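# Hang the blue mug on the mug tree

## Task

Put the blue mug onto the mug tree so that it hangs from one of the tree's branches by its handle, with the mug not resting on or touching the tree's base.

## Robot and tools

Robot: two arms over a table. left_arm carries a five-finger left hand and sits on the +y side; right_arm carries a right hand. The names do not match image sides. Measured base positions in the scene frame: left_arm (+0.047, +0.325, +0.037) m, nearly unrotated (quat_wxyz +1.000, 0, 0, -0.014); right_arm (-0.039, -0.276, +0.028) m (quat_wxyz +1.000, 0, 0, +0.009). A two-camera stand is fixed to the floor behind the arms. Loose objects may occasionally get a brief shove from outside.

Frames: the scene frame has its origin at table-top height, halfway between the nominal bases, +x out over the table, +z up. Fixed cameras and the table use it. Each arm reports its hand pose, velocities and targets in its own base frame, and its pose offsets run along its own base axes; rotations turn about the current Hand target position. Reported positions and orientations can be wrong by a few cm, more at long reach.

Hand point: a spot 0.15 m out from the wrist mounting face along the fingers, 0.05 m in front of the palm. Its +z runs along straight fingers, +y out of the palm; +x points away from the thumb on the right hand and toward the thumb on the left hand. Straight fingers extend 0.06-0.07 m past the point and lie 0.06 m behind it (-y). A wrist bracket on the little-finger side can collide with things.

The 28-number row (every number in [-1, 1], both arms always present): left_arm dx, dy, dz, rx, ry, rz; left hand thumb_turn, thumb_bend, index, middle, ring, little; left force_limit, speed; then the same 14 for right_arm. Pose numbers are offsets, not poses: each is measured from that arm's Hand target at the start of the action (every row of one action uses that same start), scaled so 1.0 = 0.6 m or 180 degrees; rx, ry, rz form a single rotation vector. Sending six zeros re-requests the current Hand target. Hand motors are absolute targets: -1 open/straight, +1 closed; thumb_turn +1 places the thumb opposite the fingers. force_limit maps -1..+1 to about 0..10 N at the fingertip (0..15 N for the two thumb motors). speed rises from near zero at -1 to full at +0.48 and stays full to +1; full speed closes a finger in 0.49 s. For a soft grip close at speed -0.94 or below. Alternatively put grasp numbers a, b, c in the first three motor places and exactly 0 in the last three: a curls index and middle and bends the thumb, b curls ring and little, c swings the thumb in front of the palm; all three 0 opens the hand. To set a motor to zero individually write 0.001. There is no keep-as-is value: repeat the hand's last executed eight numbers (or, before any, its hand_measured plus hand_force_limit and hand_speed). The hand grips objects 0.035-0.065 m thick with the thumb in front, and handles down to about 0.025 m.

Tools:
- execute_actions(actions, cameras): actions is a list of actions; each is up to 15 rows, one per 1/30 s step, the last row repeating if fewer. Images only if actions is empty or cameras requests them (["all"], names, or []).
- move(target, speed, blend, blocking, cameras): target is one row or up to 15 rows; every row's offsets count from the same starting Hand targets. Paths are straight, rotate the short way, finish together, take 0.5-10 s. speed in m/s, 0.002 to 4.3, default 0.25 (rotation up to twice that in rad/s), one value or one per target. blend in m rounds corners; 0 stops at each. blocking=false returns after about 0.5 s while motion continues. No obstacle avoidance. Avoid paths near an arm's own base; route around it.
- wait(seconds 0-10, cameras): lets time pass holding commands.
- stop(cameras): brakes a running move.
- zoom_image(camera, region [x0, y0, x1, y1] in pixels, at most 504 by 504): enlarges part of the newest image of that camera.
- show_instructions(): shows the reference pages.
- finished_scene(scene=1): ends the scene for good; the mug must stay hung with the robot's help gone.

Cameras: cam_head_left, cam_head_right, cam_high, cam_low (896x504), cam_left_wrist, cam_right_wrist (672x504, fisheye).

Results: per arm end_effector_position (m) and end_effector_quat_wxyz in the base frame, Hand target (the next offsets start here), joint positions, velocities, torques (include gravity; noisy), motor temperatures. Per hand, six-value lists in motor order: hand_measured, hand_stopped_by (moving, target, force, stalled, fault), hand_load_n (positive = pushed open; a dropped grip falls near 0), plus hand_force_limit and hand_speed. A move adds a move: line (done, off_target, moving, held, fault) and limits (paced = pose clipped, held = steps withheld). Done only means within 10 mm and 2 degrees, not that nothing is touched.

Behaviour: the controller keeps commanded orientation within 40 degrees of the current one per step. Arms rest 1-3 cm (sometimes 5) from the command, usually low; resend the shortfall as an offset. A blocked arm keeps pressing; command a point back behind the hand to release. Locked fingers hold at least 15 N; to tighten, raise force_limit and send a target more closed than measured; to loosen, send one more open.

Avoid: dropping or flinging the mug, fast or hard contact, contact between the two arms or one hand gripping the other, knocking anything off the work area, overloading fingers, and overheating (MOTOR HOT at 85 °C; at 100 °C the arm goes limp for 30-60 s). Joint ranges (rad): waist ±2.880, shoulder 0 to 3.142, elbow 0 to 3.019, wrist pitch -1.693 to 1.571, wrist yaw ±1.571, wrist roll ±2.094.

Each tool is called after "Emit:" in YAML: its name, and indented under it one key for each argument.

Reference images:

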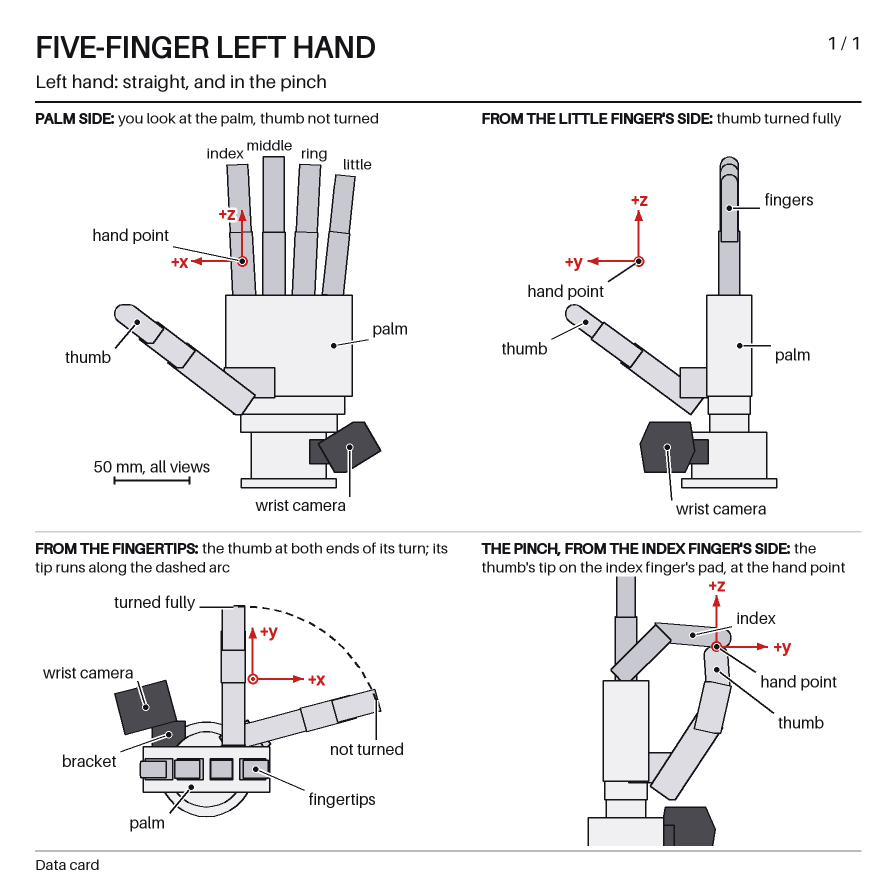

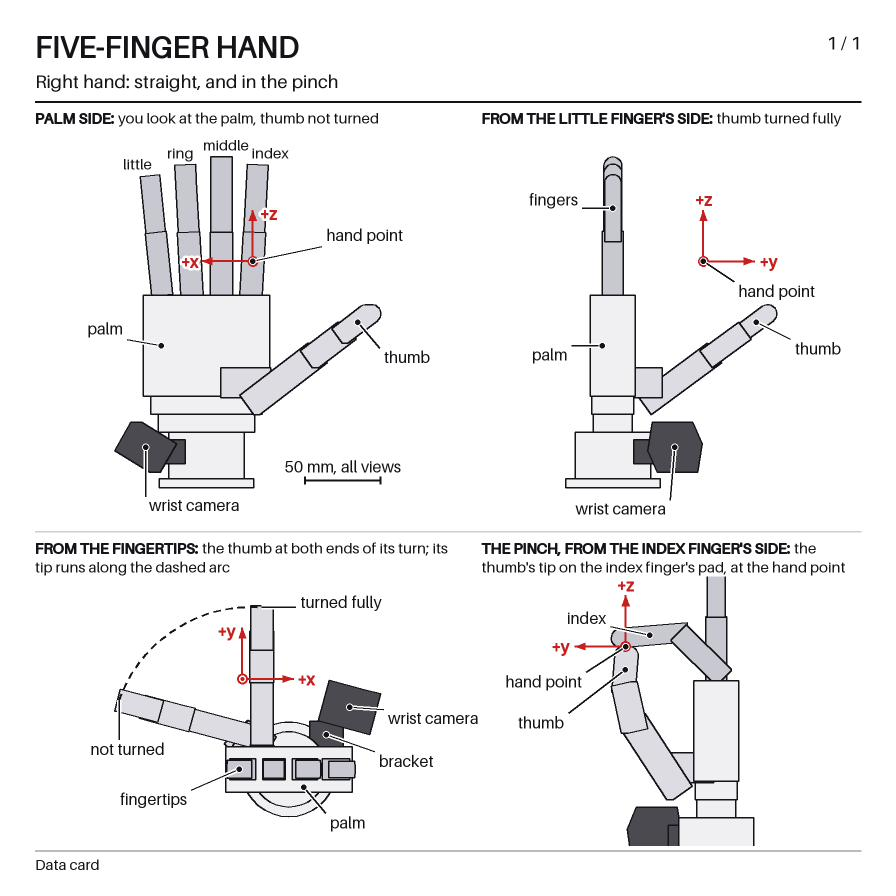

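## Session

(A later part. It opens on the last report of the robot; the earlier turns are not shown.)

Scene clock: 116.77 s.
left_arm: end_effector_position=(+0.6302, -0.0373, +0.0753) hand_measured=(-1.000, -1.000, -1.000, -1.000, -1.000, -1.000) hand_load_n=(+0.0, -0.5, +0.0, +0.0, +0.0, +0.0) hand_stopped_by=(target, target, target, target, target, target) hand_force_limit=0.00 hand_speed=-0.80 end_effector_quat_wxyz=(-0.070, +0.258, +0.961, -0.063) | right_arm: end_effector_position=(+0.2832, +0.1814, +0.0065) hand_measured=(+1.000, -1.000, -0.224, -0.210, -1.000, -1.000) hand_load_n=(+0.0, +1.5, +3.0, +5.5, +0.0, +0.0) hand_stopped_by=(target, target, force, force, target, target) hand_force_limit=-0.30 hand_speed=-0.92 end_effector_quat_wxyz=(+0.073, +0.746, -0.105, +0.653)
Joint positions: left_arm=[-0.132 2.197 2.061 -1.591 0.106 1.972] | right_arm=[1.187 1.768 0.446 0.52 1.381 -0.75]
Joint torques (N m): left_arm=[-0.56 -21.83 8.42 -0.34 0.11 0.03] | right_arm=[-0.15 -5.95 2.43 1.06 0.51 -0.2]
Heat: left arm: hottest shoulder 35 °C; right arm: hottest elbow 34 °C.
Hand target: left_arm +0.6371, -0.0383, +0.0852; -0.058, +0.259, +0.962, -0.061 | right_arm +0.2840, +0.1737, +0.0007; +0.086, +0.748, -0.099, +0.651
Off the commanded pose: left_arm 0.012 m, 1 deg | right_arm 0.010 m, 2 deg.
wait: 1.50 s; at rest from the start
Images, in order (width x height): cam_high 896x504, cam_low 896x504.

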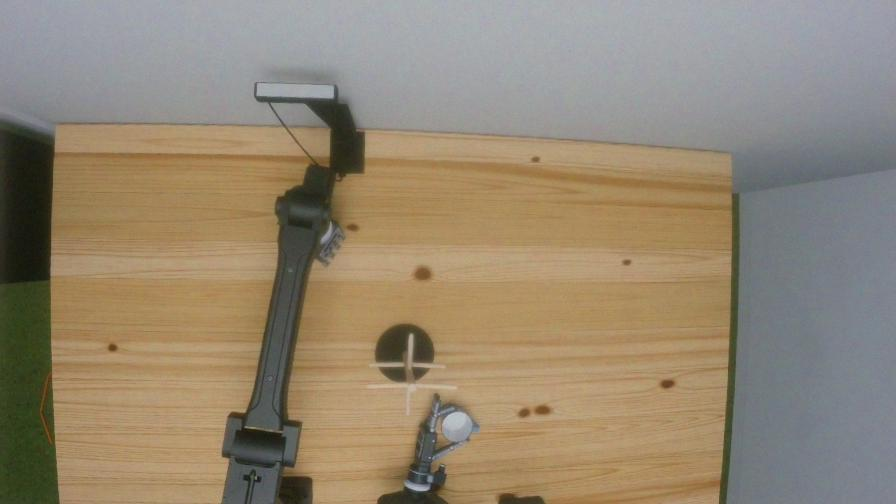

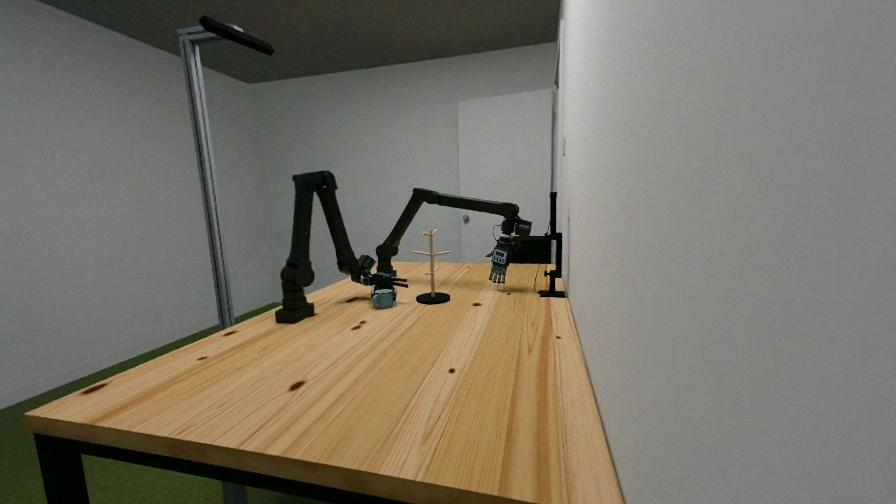

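Emit:
execute_actions:
  actions:
    - [[0,0,0,0,0,0,-1,-1,-1,-1,-1,-1,0,-0.8,0,0,0,0,0,0,1,0.0,0.2,0.2,-1,-1,-0.1,-0.9]]
  cameras: ["cam_high", "cam_low", "cam_right_wrist"]

Emit:
zoom_image:
  camera: "cam_high"
  region: [380, 380, 490, 490]

Emit:
zoom_image:
  camera: "cam_low"
  region: [355, 255, 425, 325]

Scene clock: 118.60 s.
left_arm: end_effector_position=(+0.6302, -0.0373, +0.0753) hand_measured=(-1.000, -1.000, -1.000, -1.000, -1.000, -1.000) hand_load_n=(+0.0, +0.0, +0.0, +0.0, +0.0, +0.0) hand_stopped_by=(target, target, target, target, target, target) hand_force_limit=0.00 hand_speed=-0.80 end_effector_quat_wxyz=(-0.070, +0.258, +0.961, -0.063) | right_arm: end_effector_position=(+0.2833, +0.1815, +0.0065) hand_measured=(+1.000, -0.990, -0.224, -0.210, -1.000, -1.000) hand_load_n=(+0.0, +7.5, +3.0, +5.5, +0.0, +0.0) hand_stopped_by=(target, force, force, force, target, target) hand_force_limit=-0.10 hand_speed=-0.90 end_effector_quat_wxyz=(+0.073, +0.746, -0.105, +0.653)
Joint positions: left_arm=[-0.132 2.197 2.061 -1.591 0.106 1.972] | right_arm=[1.187 1.768 0.446 0.522 1.381 -0.751]
Joint torques (N m): left_arm=[-0.38 -21.89 8.42 -0.38 0.1 0.03] | right_arm=[-0.26 -6.07 2.43 1.06 0.53 -0.22]
Heat: left arm: hottest shoulder 35 °C; right arm: hottest elbow 34 °C.
Hand target: left_arm +0.6371, -0.0383, +0.0852; -0.058, +0.259, +0.962, -0.061 | right_arm +0.2840, +0.1737, +0.0007; +0.086, +0.748, -0.099, +0.651
Off the commanded pose: left_arm 0.012 m, 1 deg | right_arm 0.010 m, 2 deg.
Step readings (end_effector_position of left_arm | right_arm):
0: (+0.6302, -0.0373, +0.0753) | (+0.2832, +0.1814, +0.0065)
1: (+0.6302, -0.0373, +0.0753) | (+0.2832, +0.1814, +0.0065)
2: (+0.6302, -0.0373, +0.0753) | (+0.2832, +0.1814, +0.0065)
4: (+0.6302, -0.0373, +0.0753) | (+0.2833, +0.1815, +0.0065)
8: (+0.6302, -0.0373, +0.0753) | (+0.2833, +0.1815, +0.0066)
15: (+0.6302, -0.0373, +0.0753) | (+0.2833, +0.1815, +0.0065)
Images, in order (width x height): cam_high 896x504, cam_low 896x504, cam_right_wrist 672x504.

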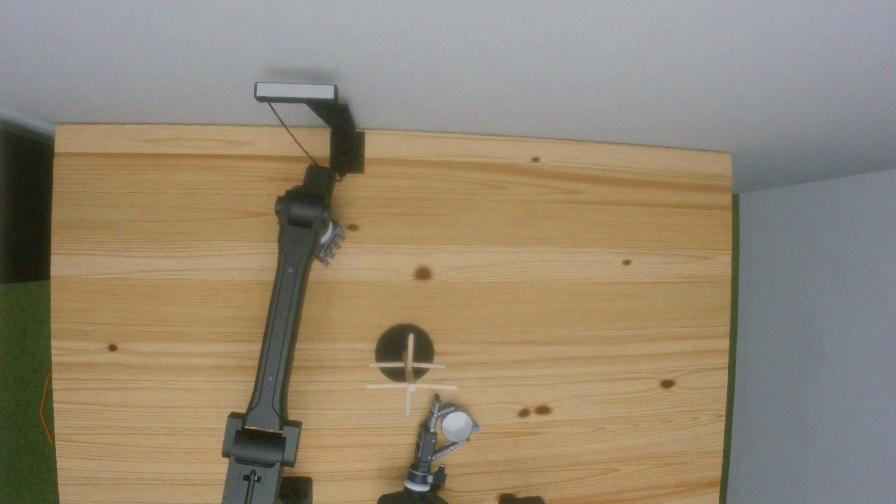

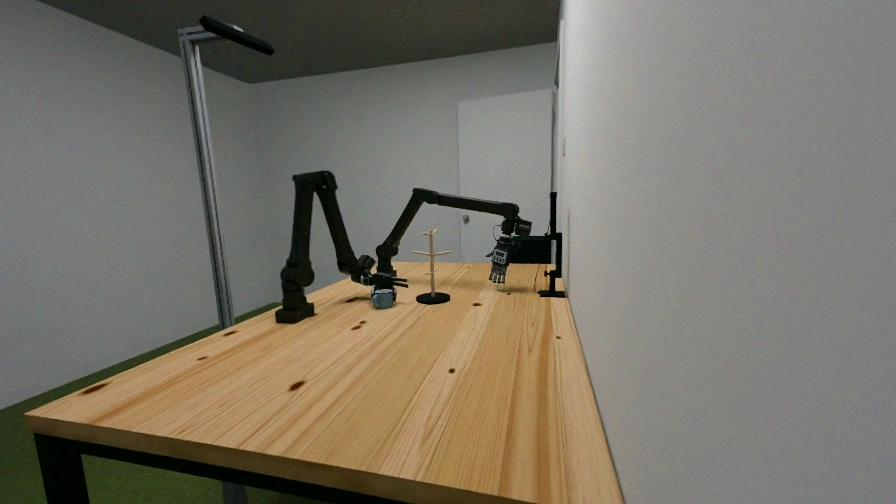

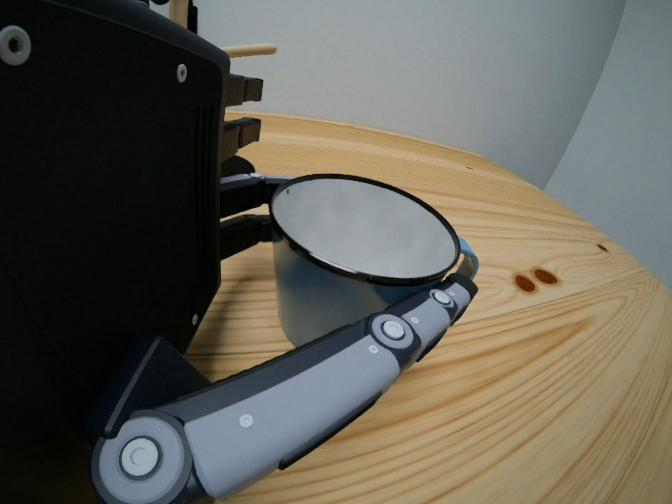

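Scaled by 4.582 from the camera's 896x504 image, which has a finer 1280x720 frame.

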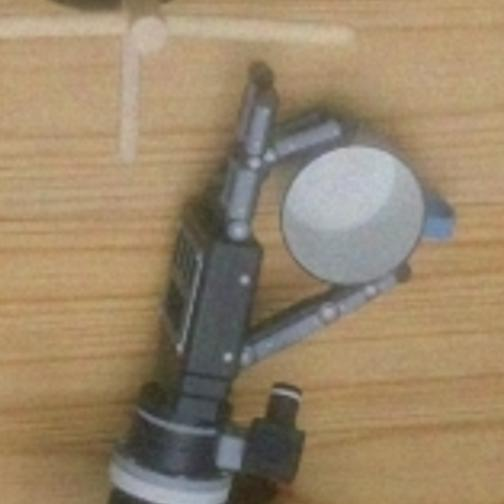

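Scaled by 7.200 from the camera's 896x504 image, which has a finer 1280x720 frame.

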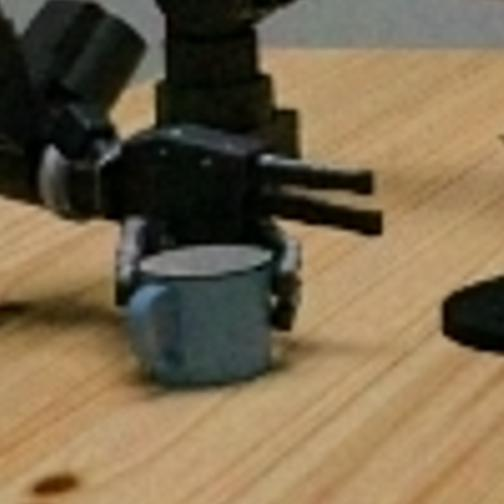

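Emit:
move:
  target: [0,0,0,0,0,0,-1,-1,-1,-1,-1,-1,0,-0.8,0,0,0.1,0,0,0,1,0.0,0.2,0.2,-1,-1,-0.1,-0.9]
  speed: 0.1
  cameras: ["cam_high", "cam_low", "cam_head_left", "cam_head_right", "cam_right_wrist"]

Emit:
zoom_image:
  camera: "cam_high"
  region: [380, 390, 490, 500]

Emit:
zoom_image:
  camera: "cam_low"
  region: [355, 225, 435, 305]

Emit:
zoom_image:
  camera: "cam_head_left"
  region: [450, 200, 540, 290]

Emit:
zoom_image:
  camera: "cam_head_right"
  region: [450, 200, 540, 290]

Scene clock: 123.33 s.
left_arm: end_effector_position=(+0.6302, -0.0373, +0.0753) hand_measured=(-1.000, -1.000, -1.000, -1.000, -1.000, -1.000) hand_load_n=(+0.0, +0.0, +0.0, +0.0, +0.0, +0.0) hand_stopped_by=(target, target, target, target, target, target) hand_force_limit=0.00 hand_speed=-0.80 end_effector_quat_wxyz=(-0.070, +0.258, +0.961, -0.063) | right_arm: end_effector_position=(+0.2801, +0.1729, +0.0559) hand_measured=(+1.000, -0.990, -0.224, -0.210, -1.000, -1.000) hand_load_n=(+1.0, +7.5, +3.5, +5.5, +0.0, +0.0) hand_stopped_by=(target, force, force, force, target, target) hand_force_limit=-0.10 hand_speed=-0.90 end_effector_quat_wxyz=(+0.088, +0.750, -0.088, +0.650)
Joint positions: left_arm=[-0.132 2.197 2.061 -1.591 0.106 1.972] | right_arm=[1.187 1.554 0.435 0.299 1.379 -0.778]
Joint torques (N m): left_arm=[-0.44 -21.89 8.42 -0.38 0.11 0.03] | right_arm=[-0.32 -7.47 5.01 0.34 0.59 -0.09]
Heat: left arm: hottest shoulder 35 °C; right arm: hottest elbow 34 °C.
Hand target: left_arm +0.6371, -0.0383, +0.0852; -0.058, +0.259, +0.962, -0.061 | right_arm +0.2840, +0.1738, +0.0607; +0.086, +0.748, -0.099, +0.651
Off the commanded pose: left_arm 0.012 m, 1 deg | right_arm 0.006 m, 1 deg.
move: off_target (left_arm)
Images, in order (width x height): cam_head_left 896x504, cam_head_right 896x504, cam_high 896x504, cam_low 896x504, cam_right_wrist 672x504.

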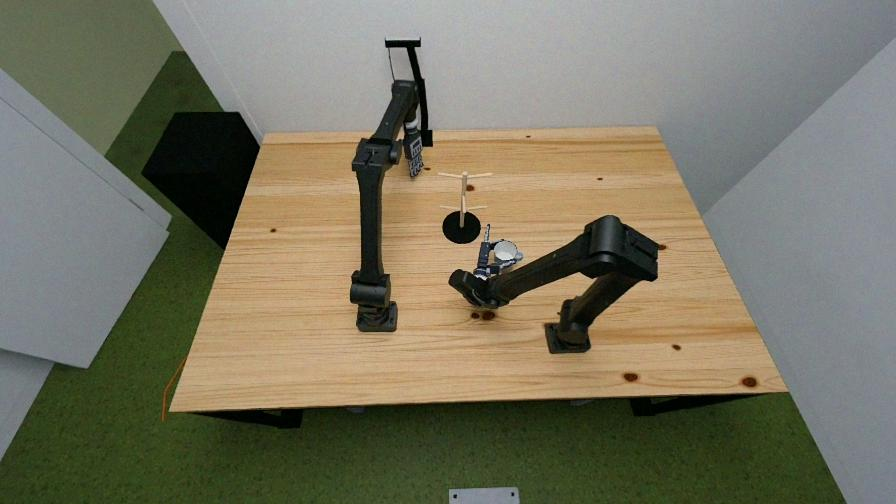

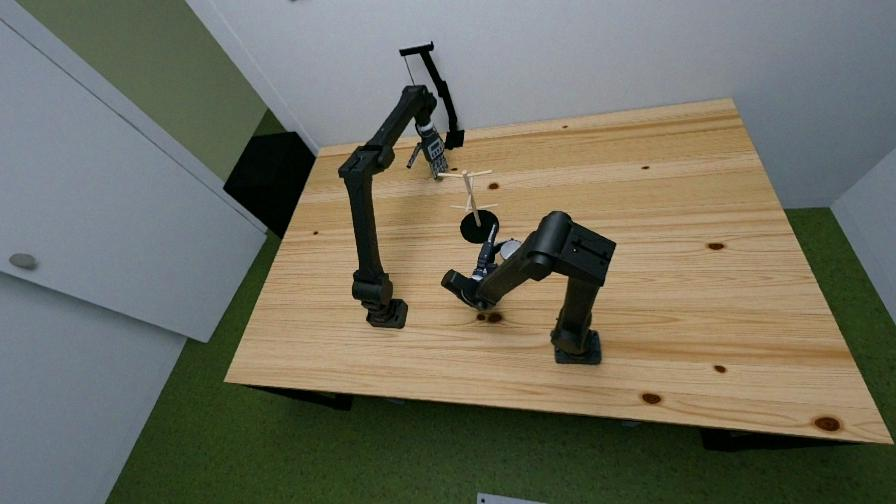

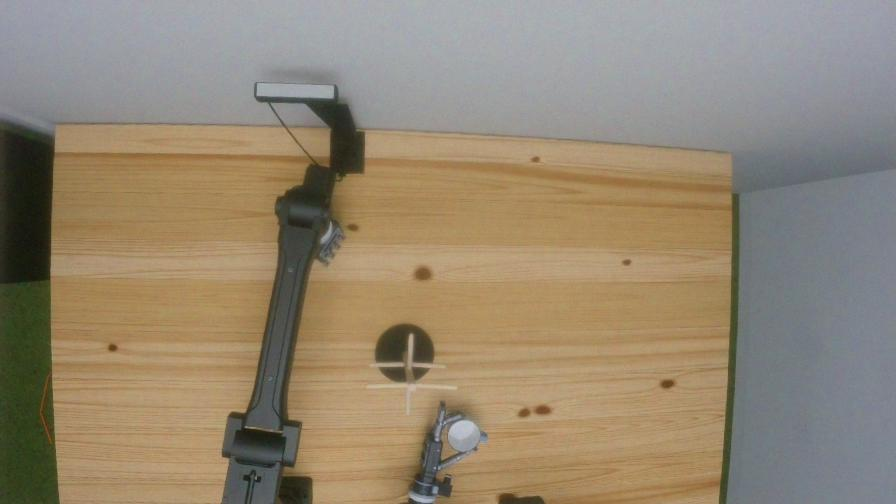

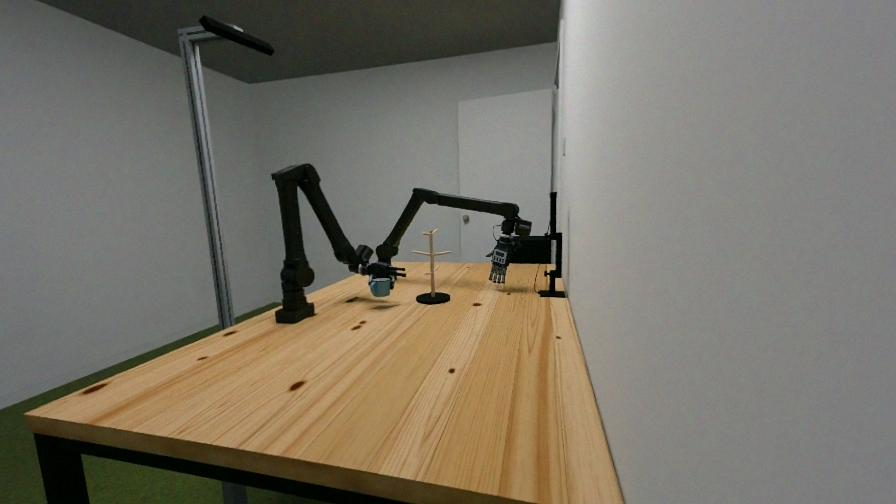

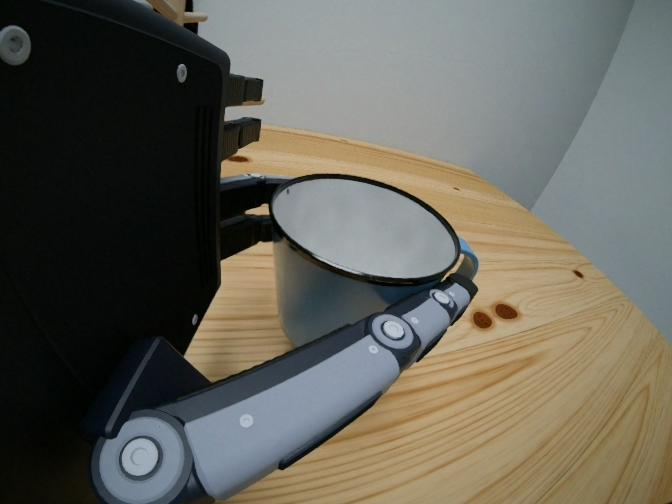

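Scaled by 4.582 from the camera's 896x504 image, which has a finer 1280x720 frame.

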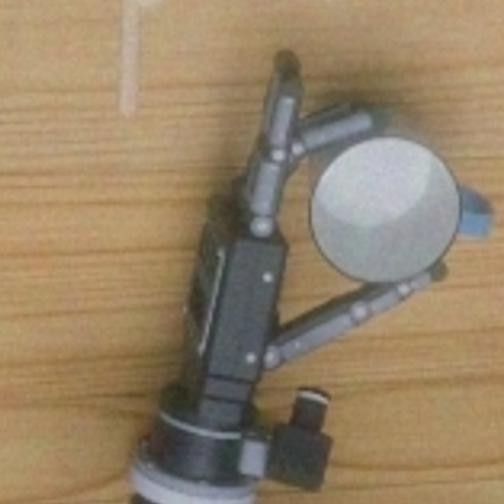

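Scaled by 6.300 from the camera's 896x504 image, which has a finer 1280x720 frame.

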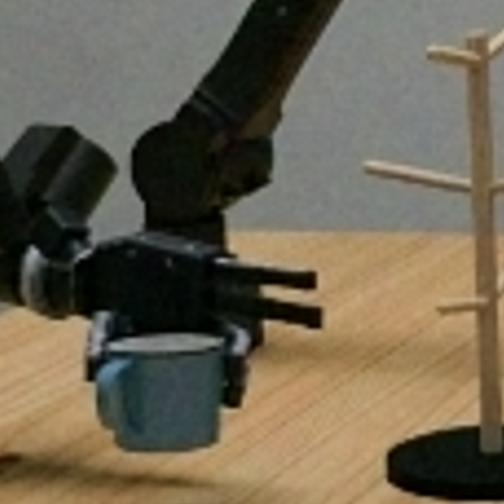

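Scaled by 5.600 from the camera's 896x504 image, which has a finer 1280x720 frame.

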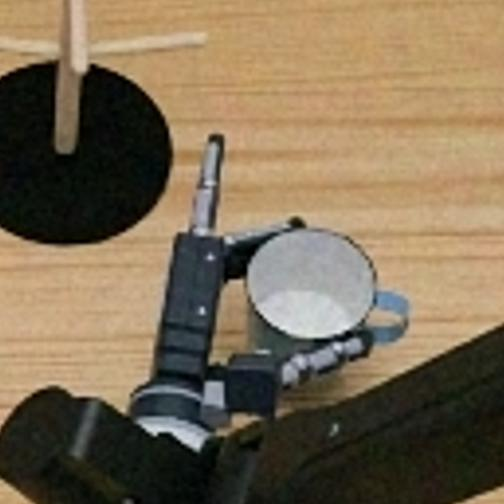

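Scaled by 5.600 from the camera's 896x504 image, which has a finer 1280x720 frame.

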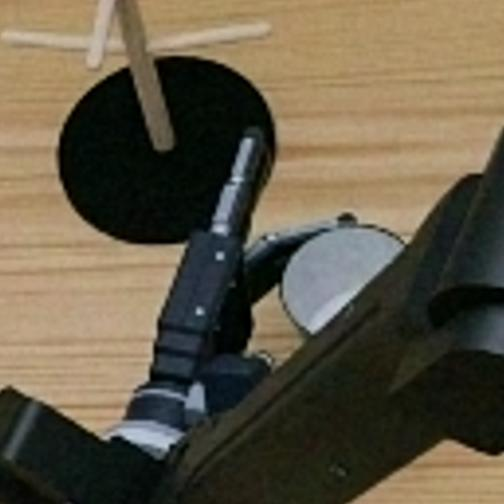

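Emit:
zoom_image:
  camera: "cam_head_left"
  region: [430, 165, 500, 235]

Emit:
zoom_image:
  camera: "cam_head_right"
  region: [435, 165, 505, 235]

Emit:
zoom_image:
  camera: "cam_low"
  region: [395, 225, 465, 305]

Emit:
zoom_image:
  camera: "cam_high"
  region: [355, 320, 465, 430]

Scaled by 7.200 from the camera's 896x504 image, which has a finer 1280x720 frame.

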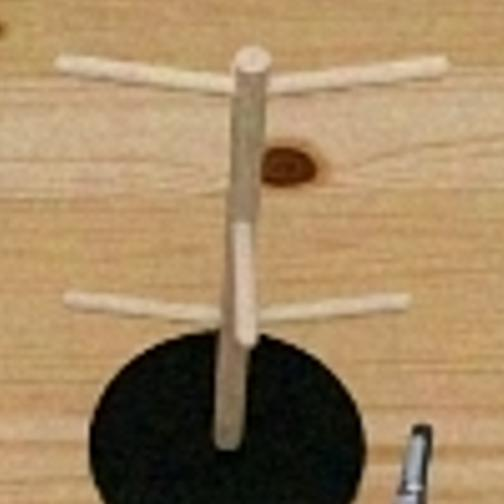

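Scaled by 7.200 from the camera's 896x504 image, which has a finer 1280x720 frame.

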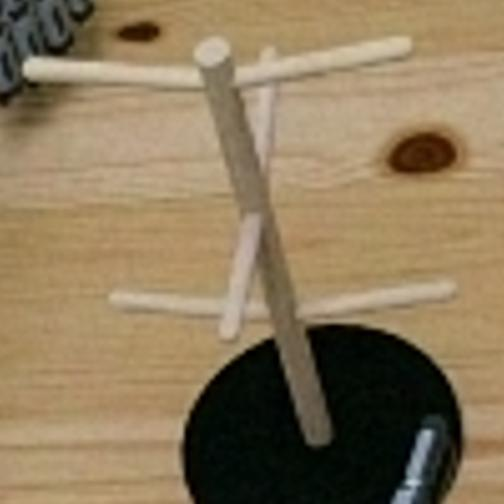

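Scaled by 6.300 from the camera's 896x504 image, which has a finer 1280x720 frame.

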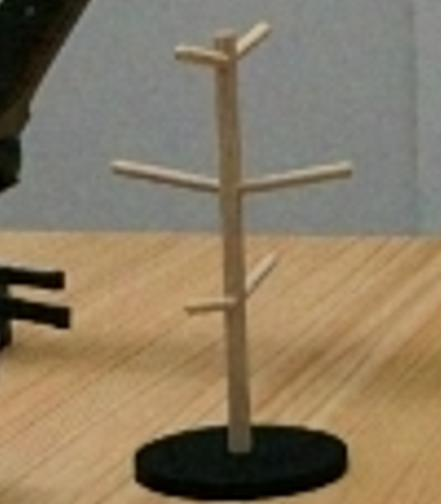

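Scaled by 4.582 from the camera's 896x504 image, which has a finer 1280x720 frame.

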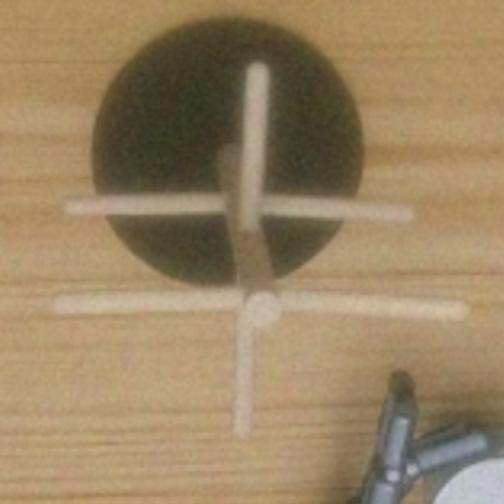

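Emit:
move:
  target:
    - [0,0,0,0,0,0,-1,-1,-1,-1,-1,-1,0,-0.8,0.039,0.305,0,0,0,0.0556,1,0.0,0.2,0.2,-1,-1,-0.1,-0.9]
    - [0,0,0,0,0,0,-1,-1,-1,-1,-1,-1,0,-0.8,0.039,0.305,0.169,0,0,0.0556,1,0.0,0.2,0.2,-1,-1,-0.1,-0.9]
  speed: 0.15
  blend: [0.03, 0]
  cameras: ["all"]

Emit:
zoom_image:
  camera: "cam_high"
  region: [345, 350, 455, 460]

Emit:
zoom_image:
  camera: "cam_low"
  region: [365, 215, 455, 305]

Emit:
zoom_image:
  camera: "cam_head_left"
  region: [410, 165, 500, 255]

Emit:
zoom_image:
  camera: "cam_head_right"
  region: [410, 165, 500, 255]

Scene clock: 139.07 s.
left_arm: end_effector_position=(+0.6302, -0.0373, +0.0753) hand_measured=(-1.000, -1.000, -1.000, -1.000, -1.000, -1.000) hand_load_n=(+0.0, -0.5, +0.0, +0.0, +0.0, +0.0) hand_stopped_by=(target, target, target, target, target, target) hand_force_limit=0.00 hand_speed=-0.80 end_effector_quat_wxyz=(-0.070, +0.258, +0.961, -0.063) | right_arm: end_effector_position=(+0.3075, +0.3388, +0.1467) hand_measured=(+1.000, -0.990, -0.224, -0.210, -1.000, -1.000) hand_load_n=(+1.0, +7.5, +3.5, +5.5, +0.0, +0.0) hand_stopped_by=(target, force, force, force, target, target) hand_force_limit=-0.10 hand_speed=-0.90 end_effector_quat_wxyz=(+0.048, +0.756, -0.024, +0.652)
Joint positions: left_arm=[-0.132 2.197 2.061 -1.591 0.106 1.972] | right_arm=[1.278 1.596 0.852 0.075 1.334 -0.958]
Joint torques (N m): left_arm=[-0.5 -21.77 8.43 -0.35 0.1 0.03] | right_arm=[1.55 -10.4 9.69 0.35 0.5 -0.07]
Heat: left arm: hottest shoulder 35 °C; right arm: hottest elbow 34 °C.
Hand target: left_arm +0.6371, -0.0383, +0.0852; -0.058, +0.259, +0.962, -0.061 | right_arm +0.3075, +0.3568, +0.1622; +0.029, +0.754, -0.033, +0.656
Off the commanded pose: left_arm 0.012 m, 1 deg | right_arm 0.024 m, 3 deg.
move: off_target (left_arm, right_arm)

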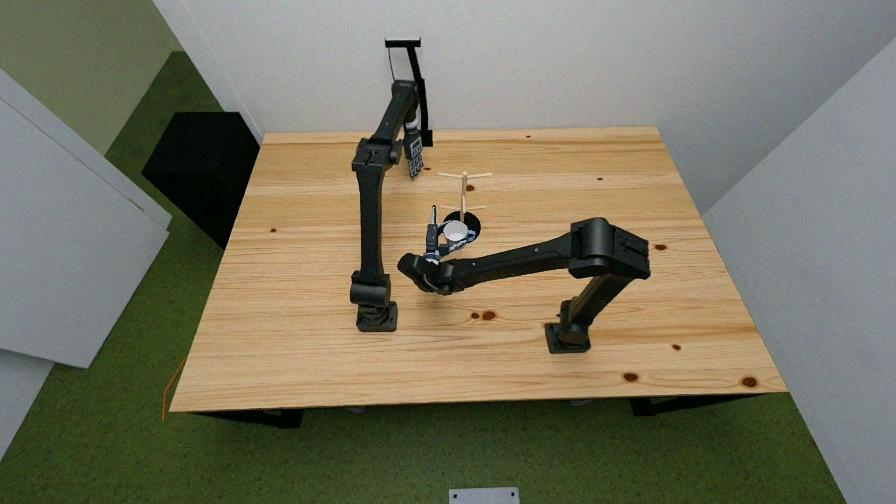

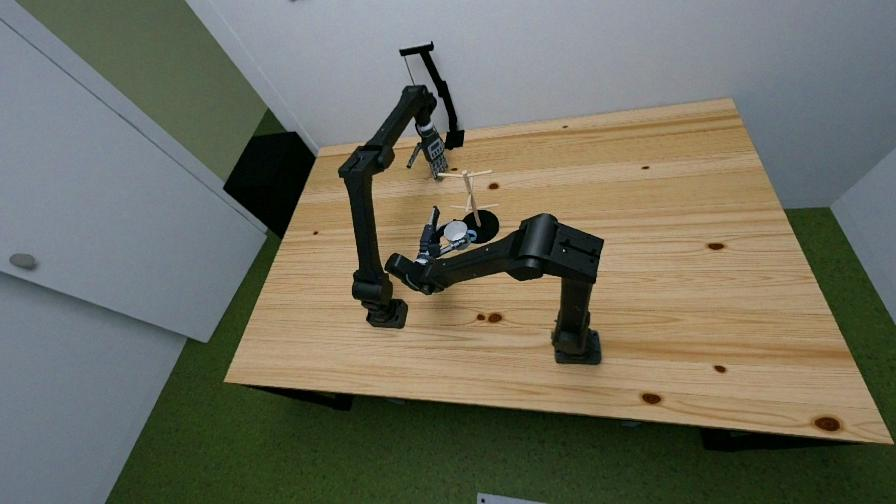

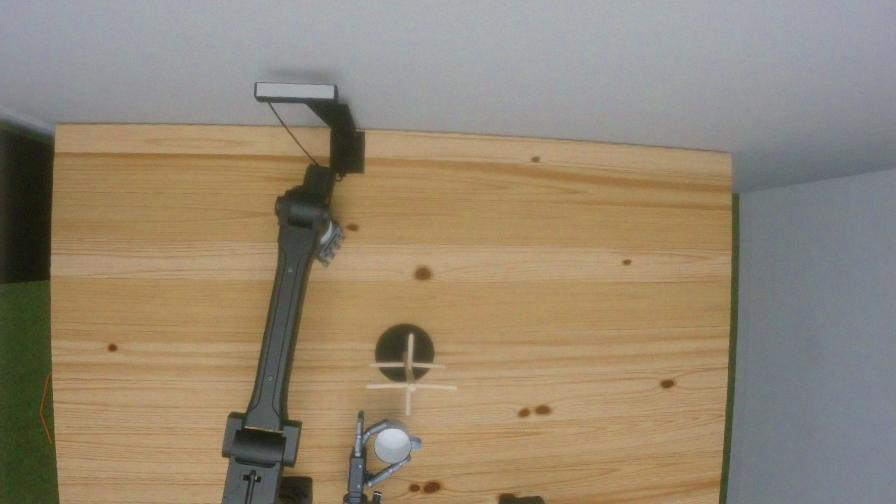

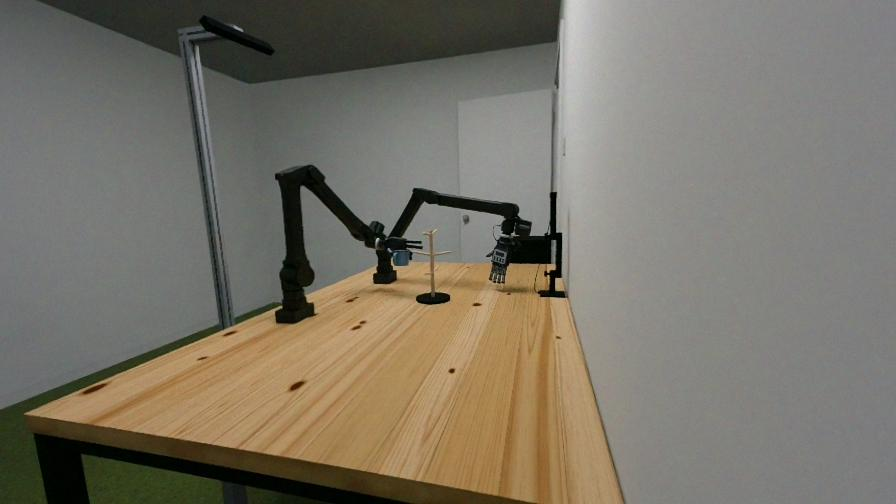

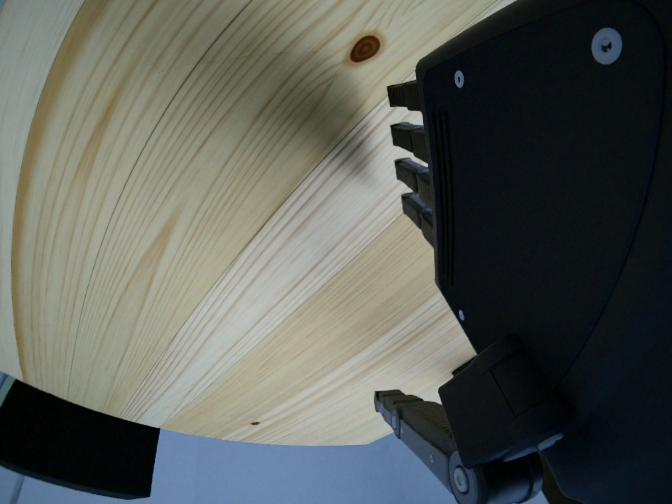

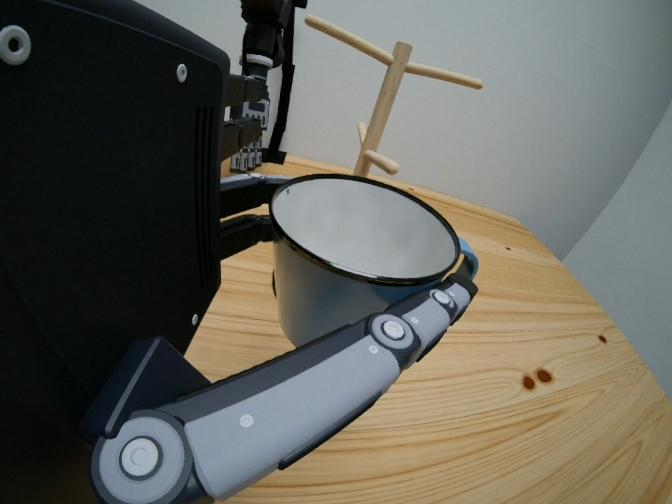

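Scaled by 4.582 from the camera's 896x504 image, which has a finer 1280x720 frame.

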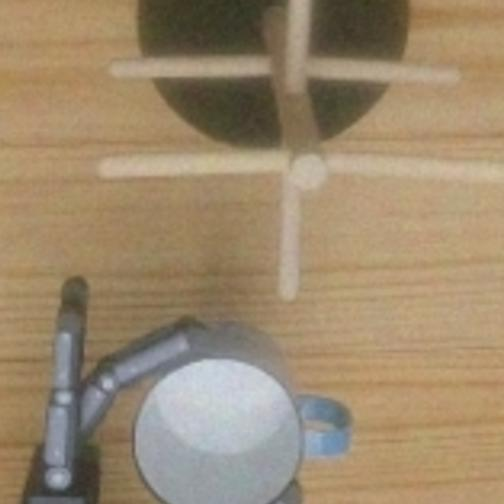

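Scaled by 5.600 from the camera's 896x504 image, which has a finer 1280x720 frame.

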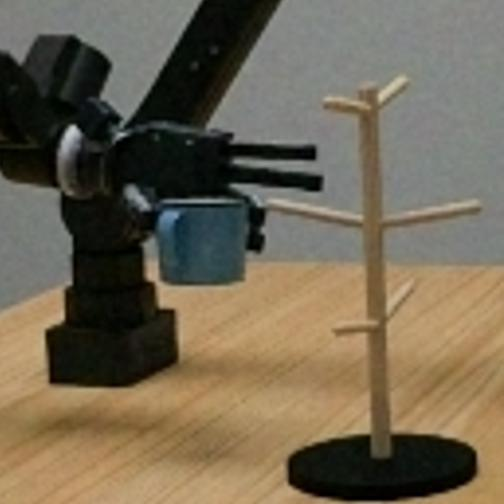

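Scaled by 5.600 from the camera's 896x504 image, which has a finer 1280x720 frame.

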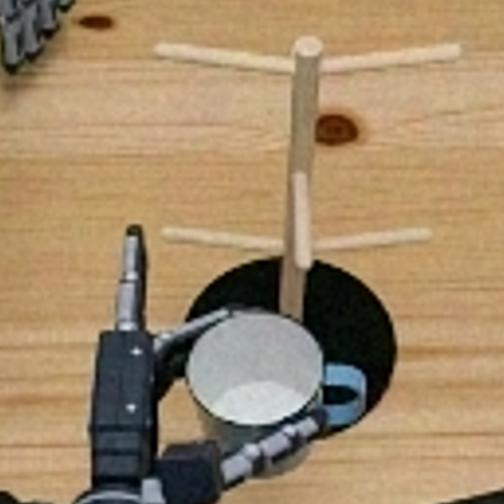

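Scaled by 5.600 from the camera's 896x504 image, which has a finer 1280x720 frame.

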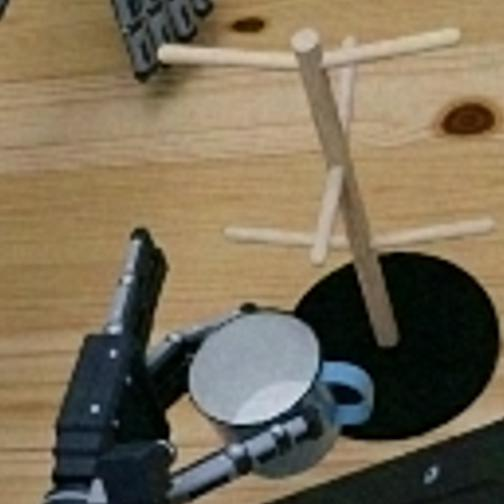

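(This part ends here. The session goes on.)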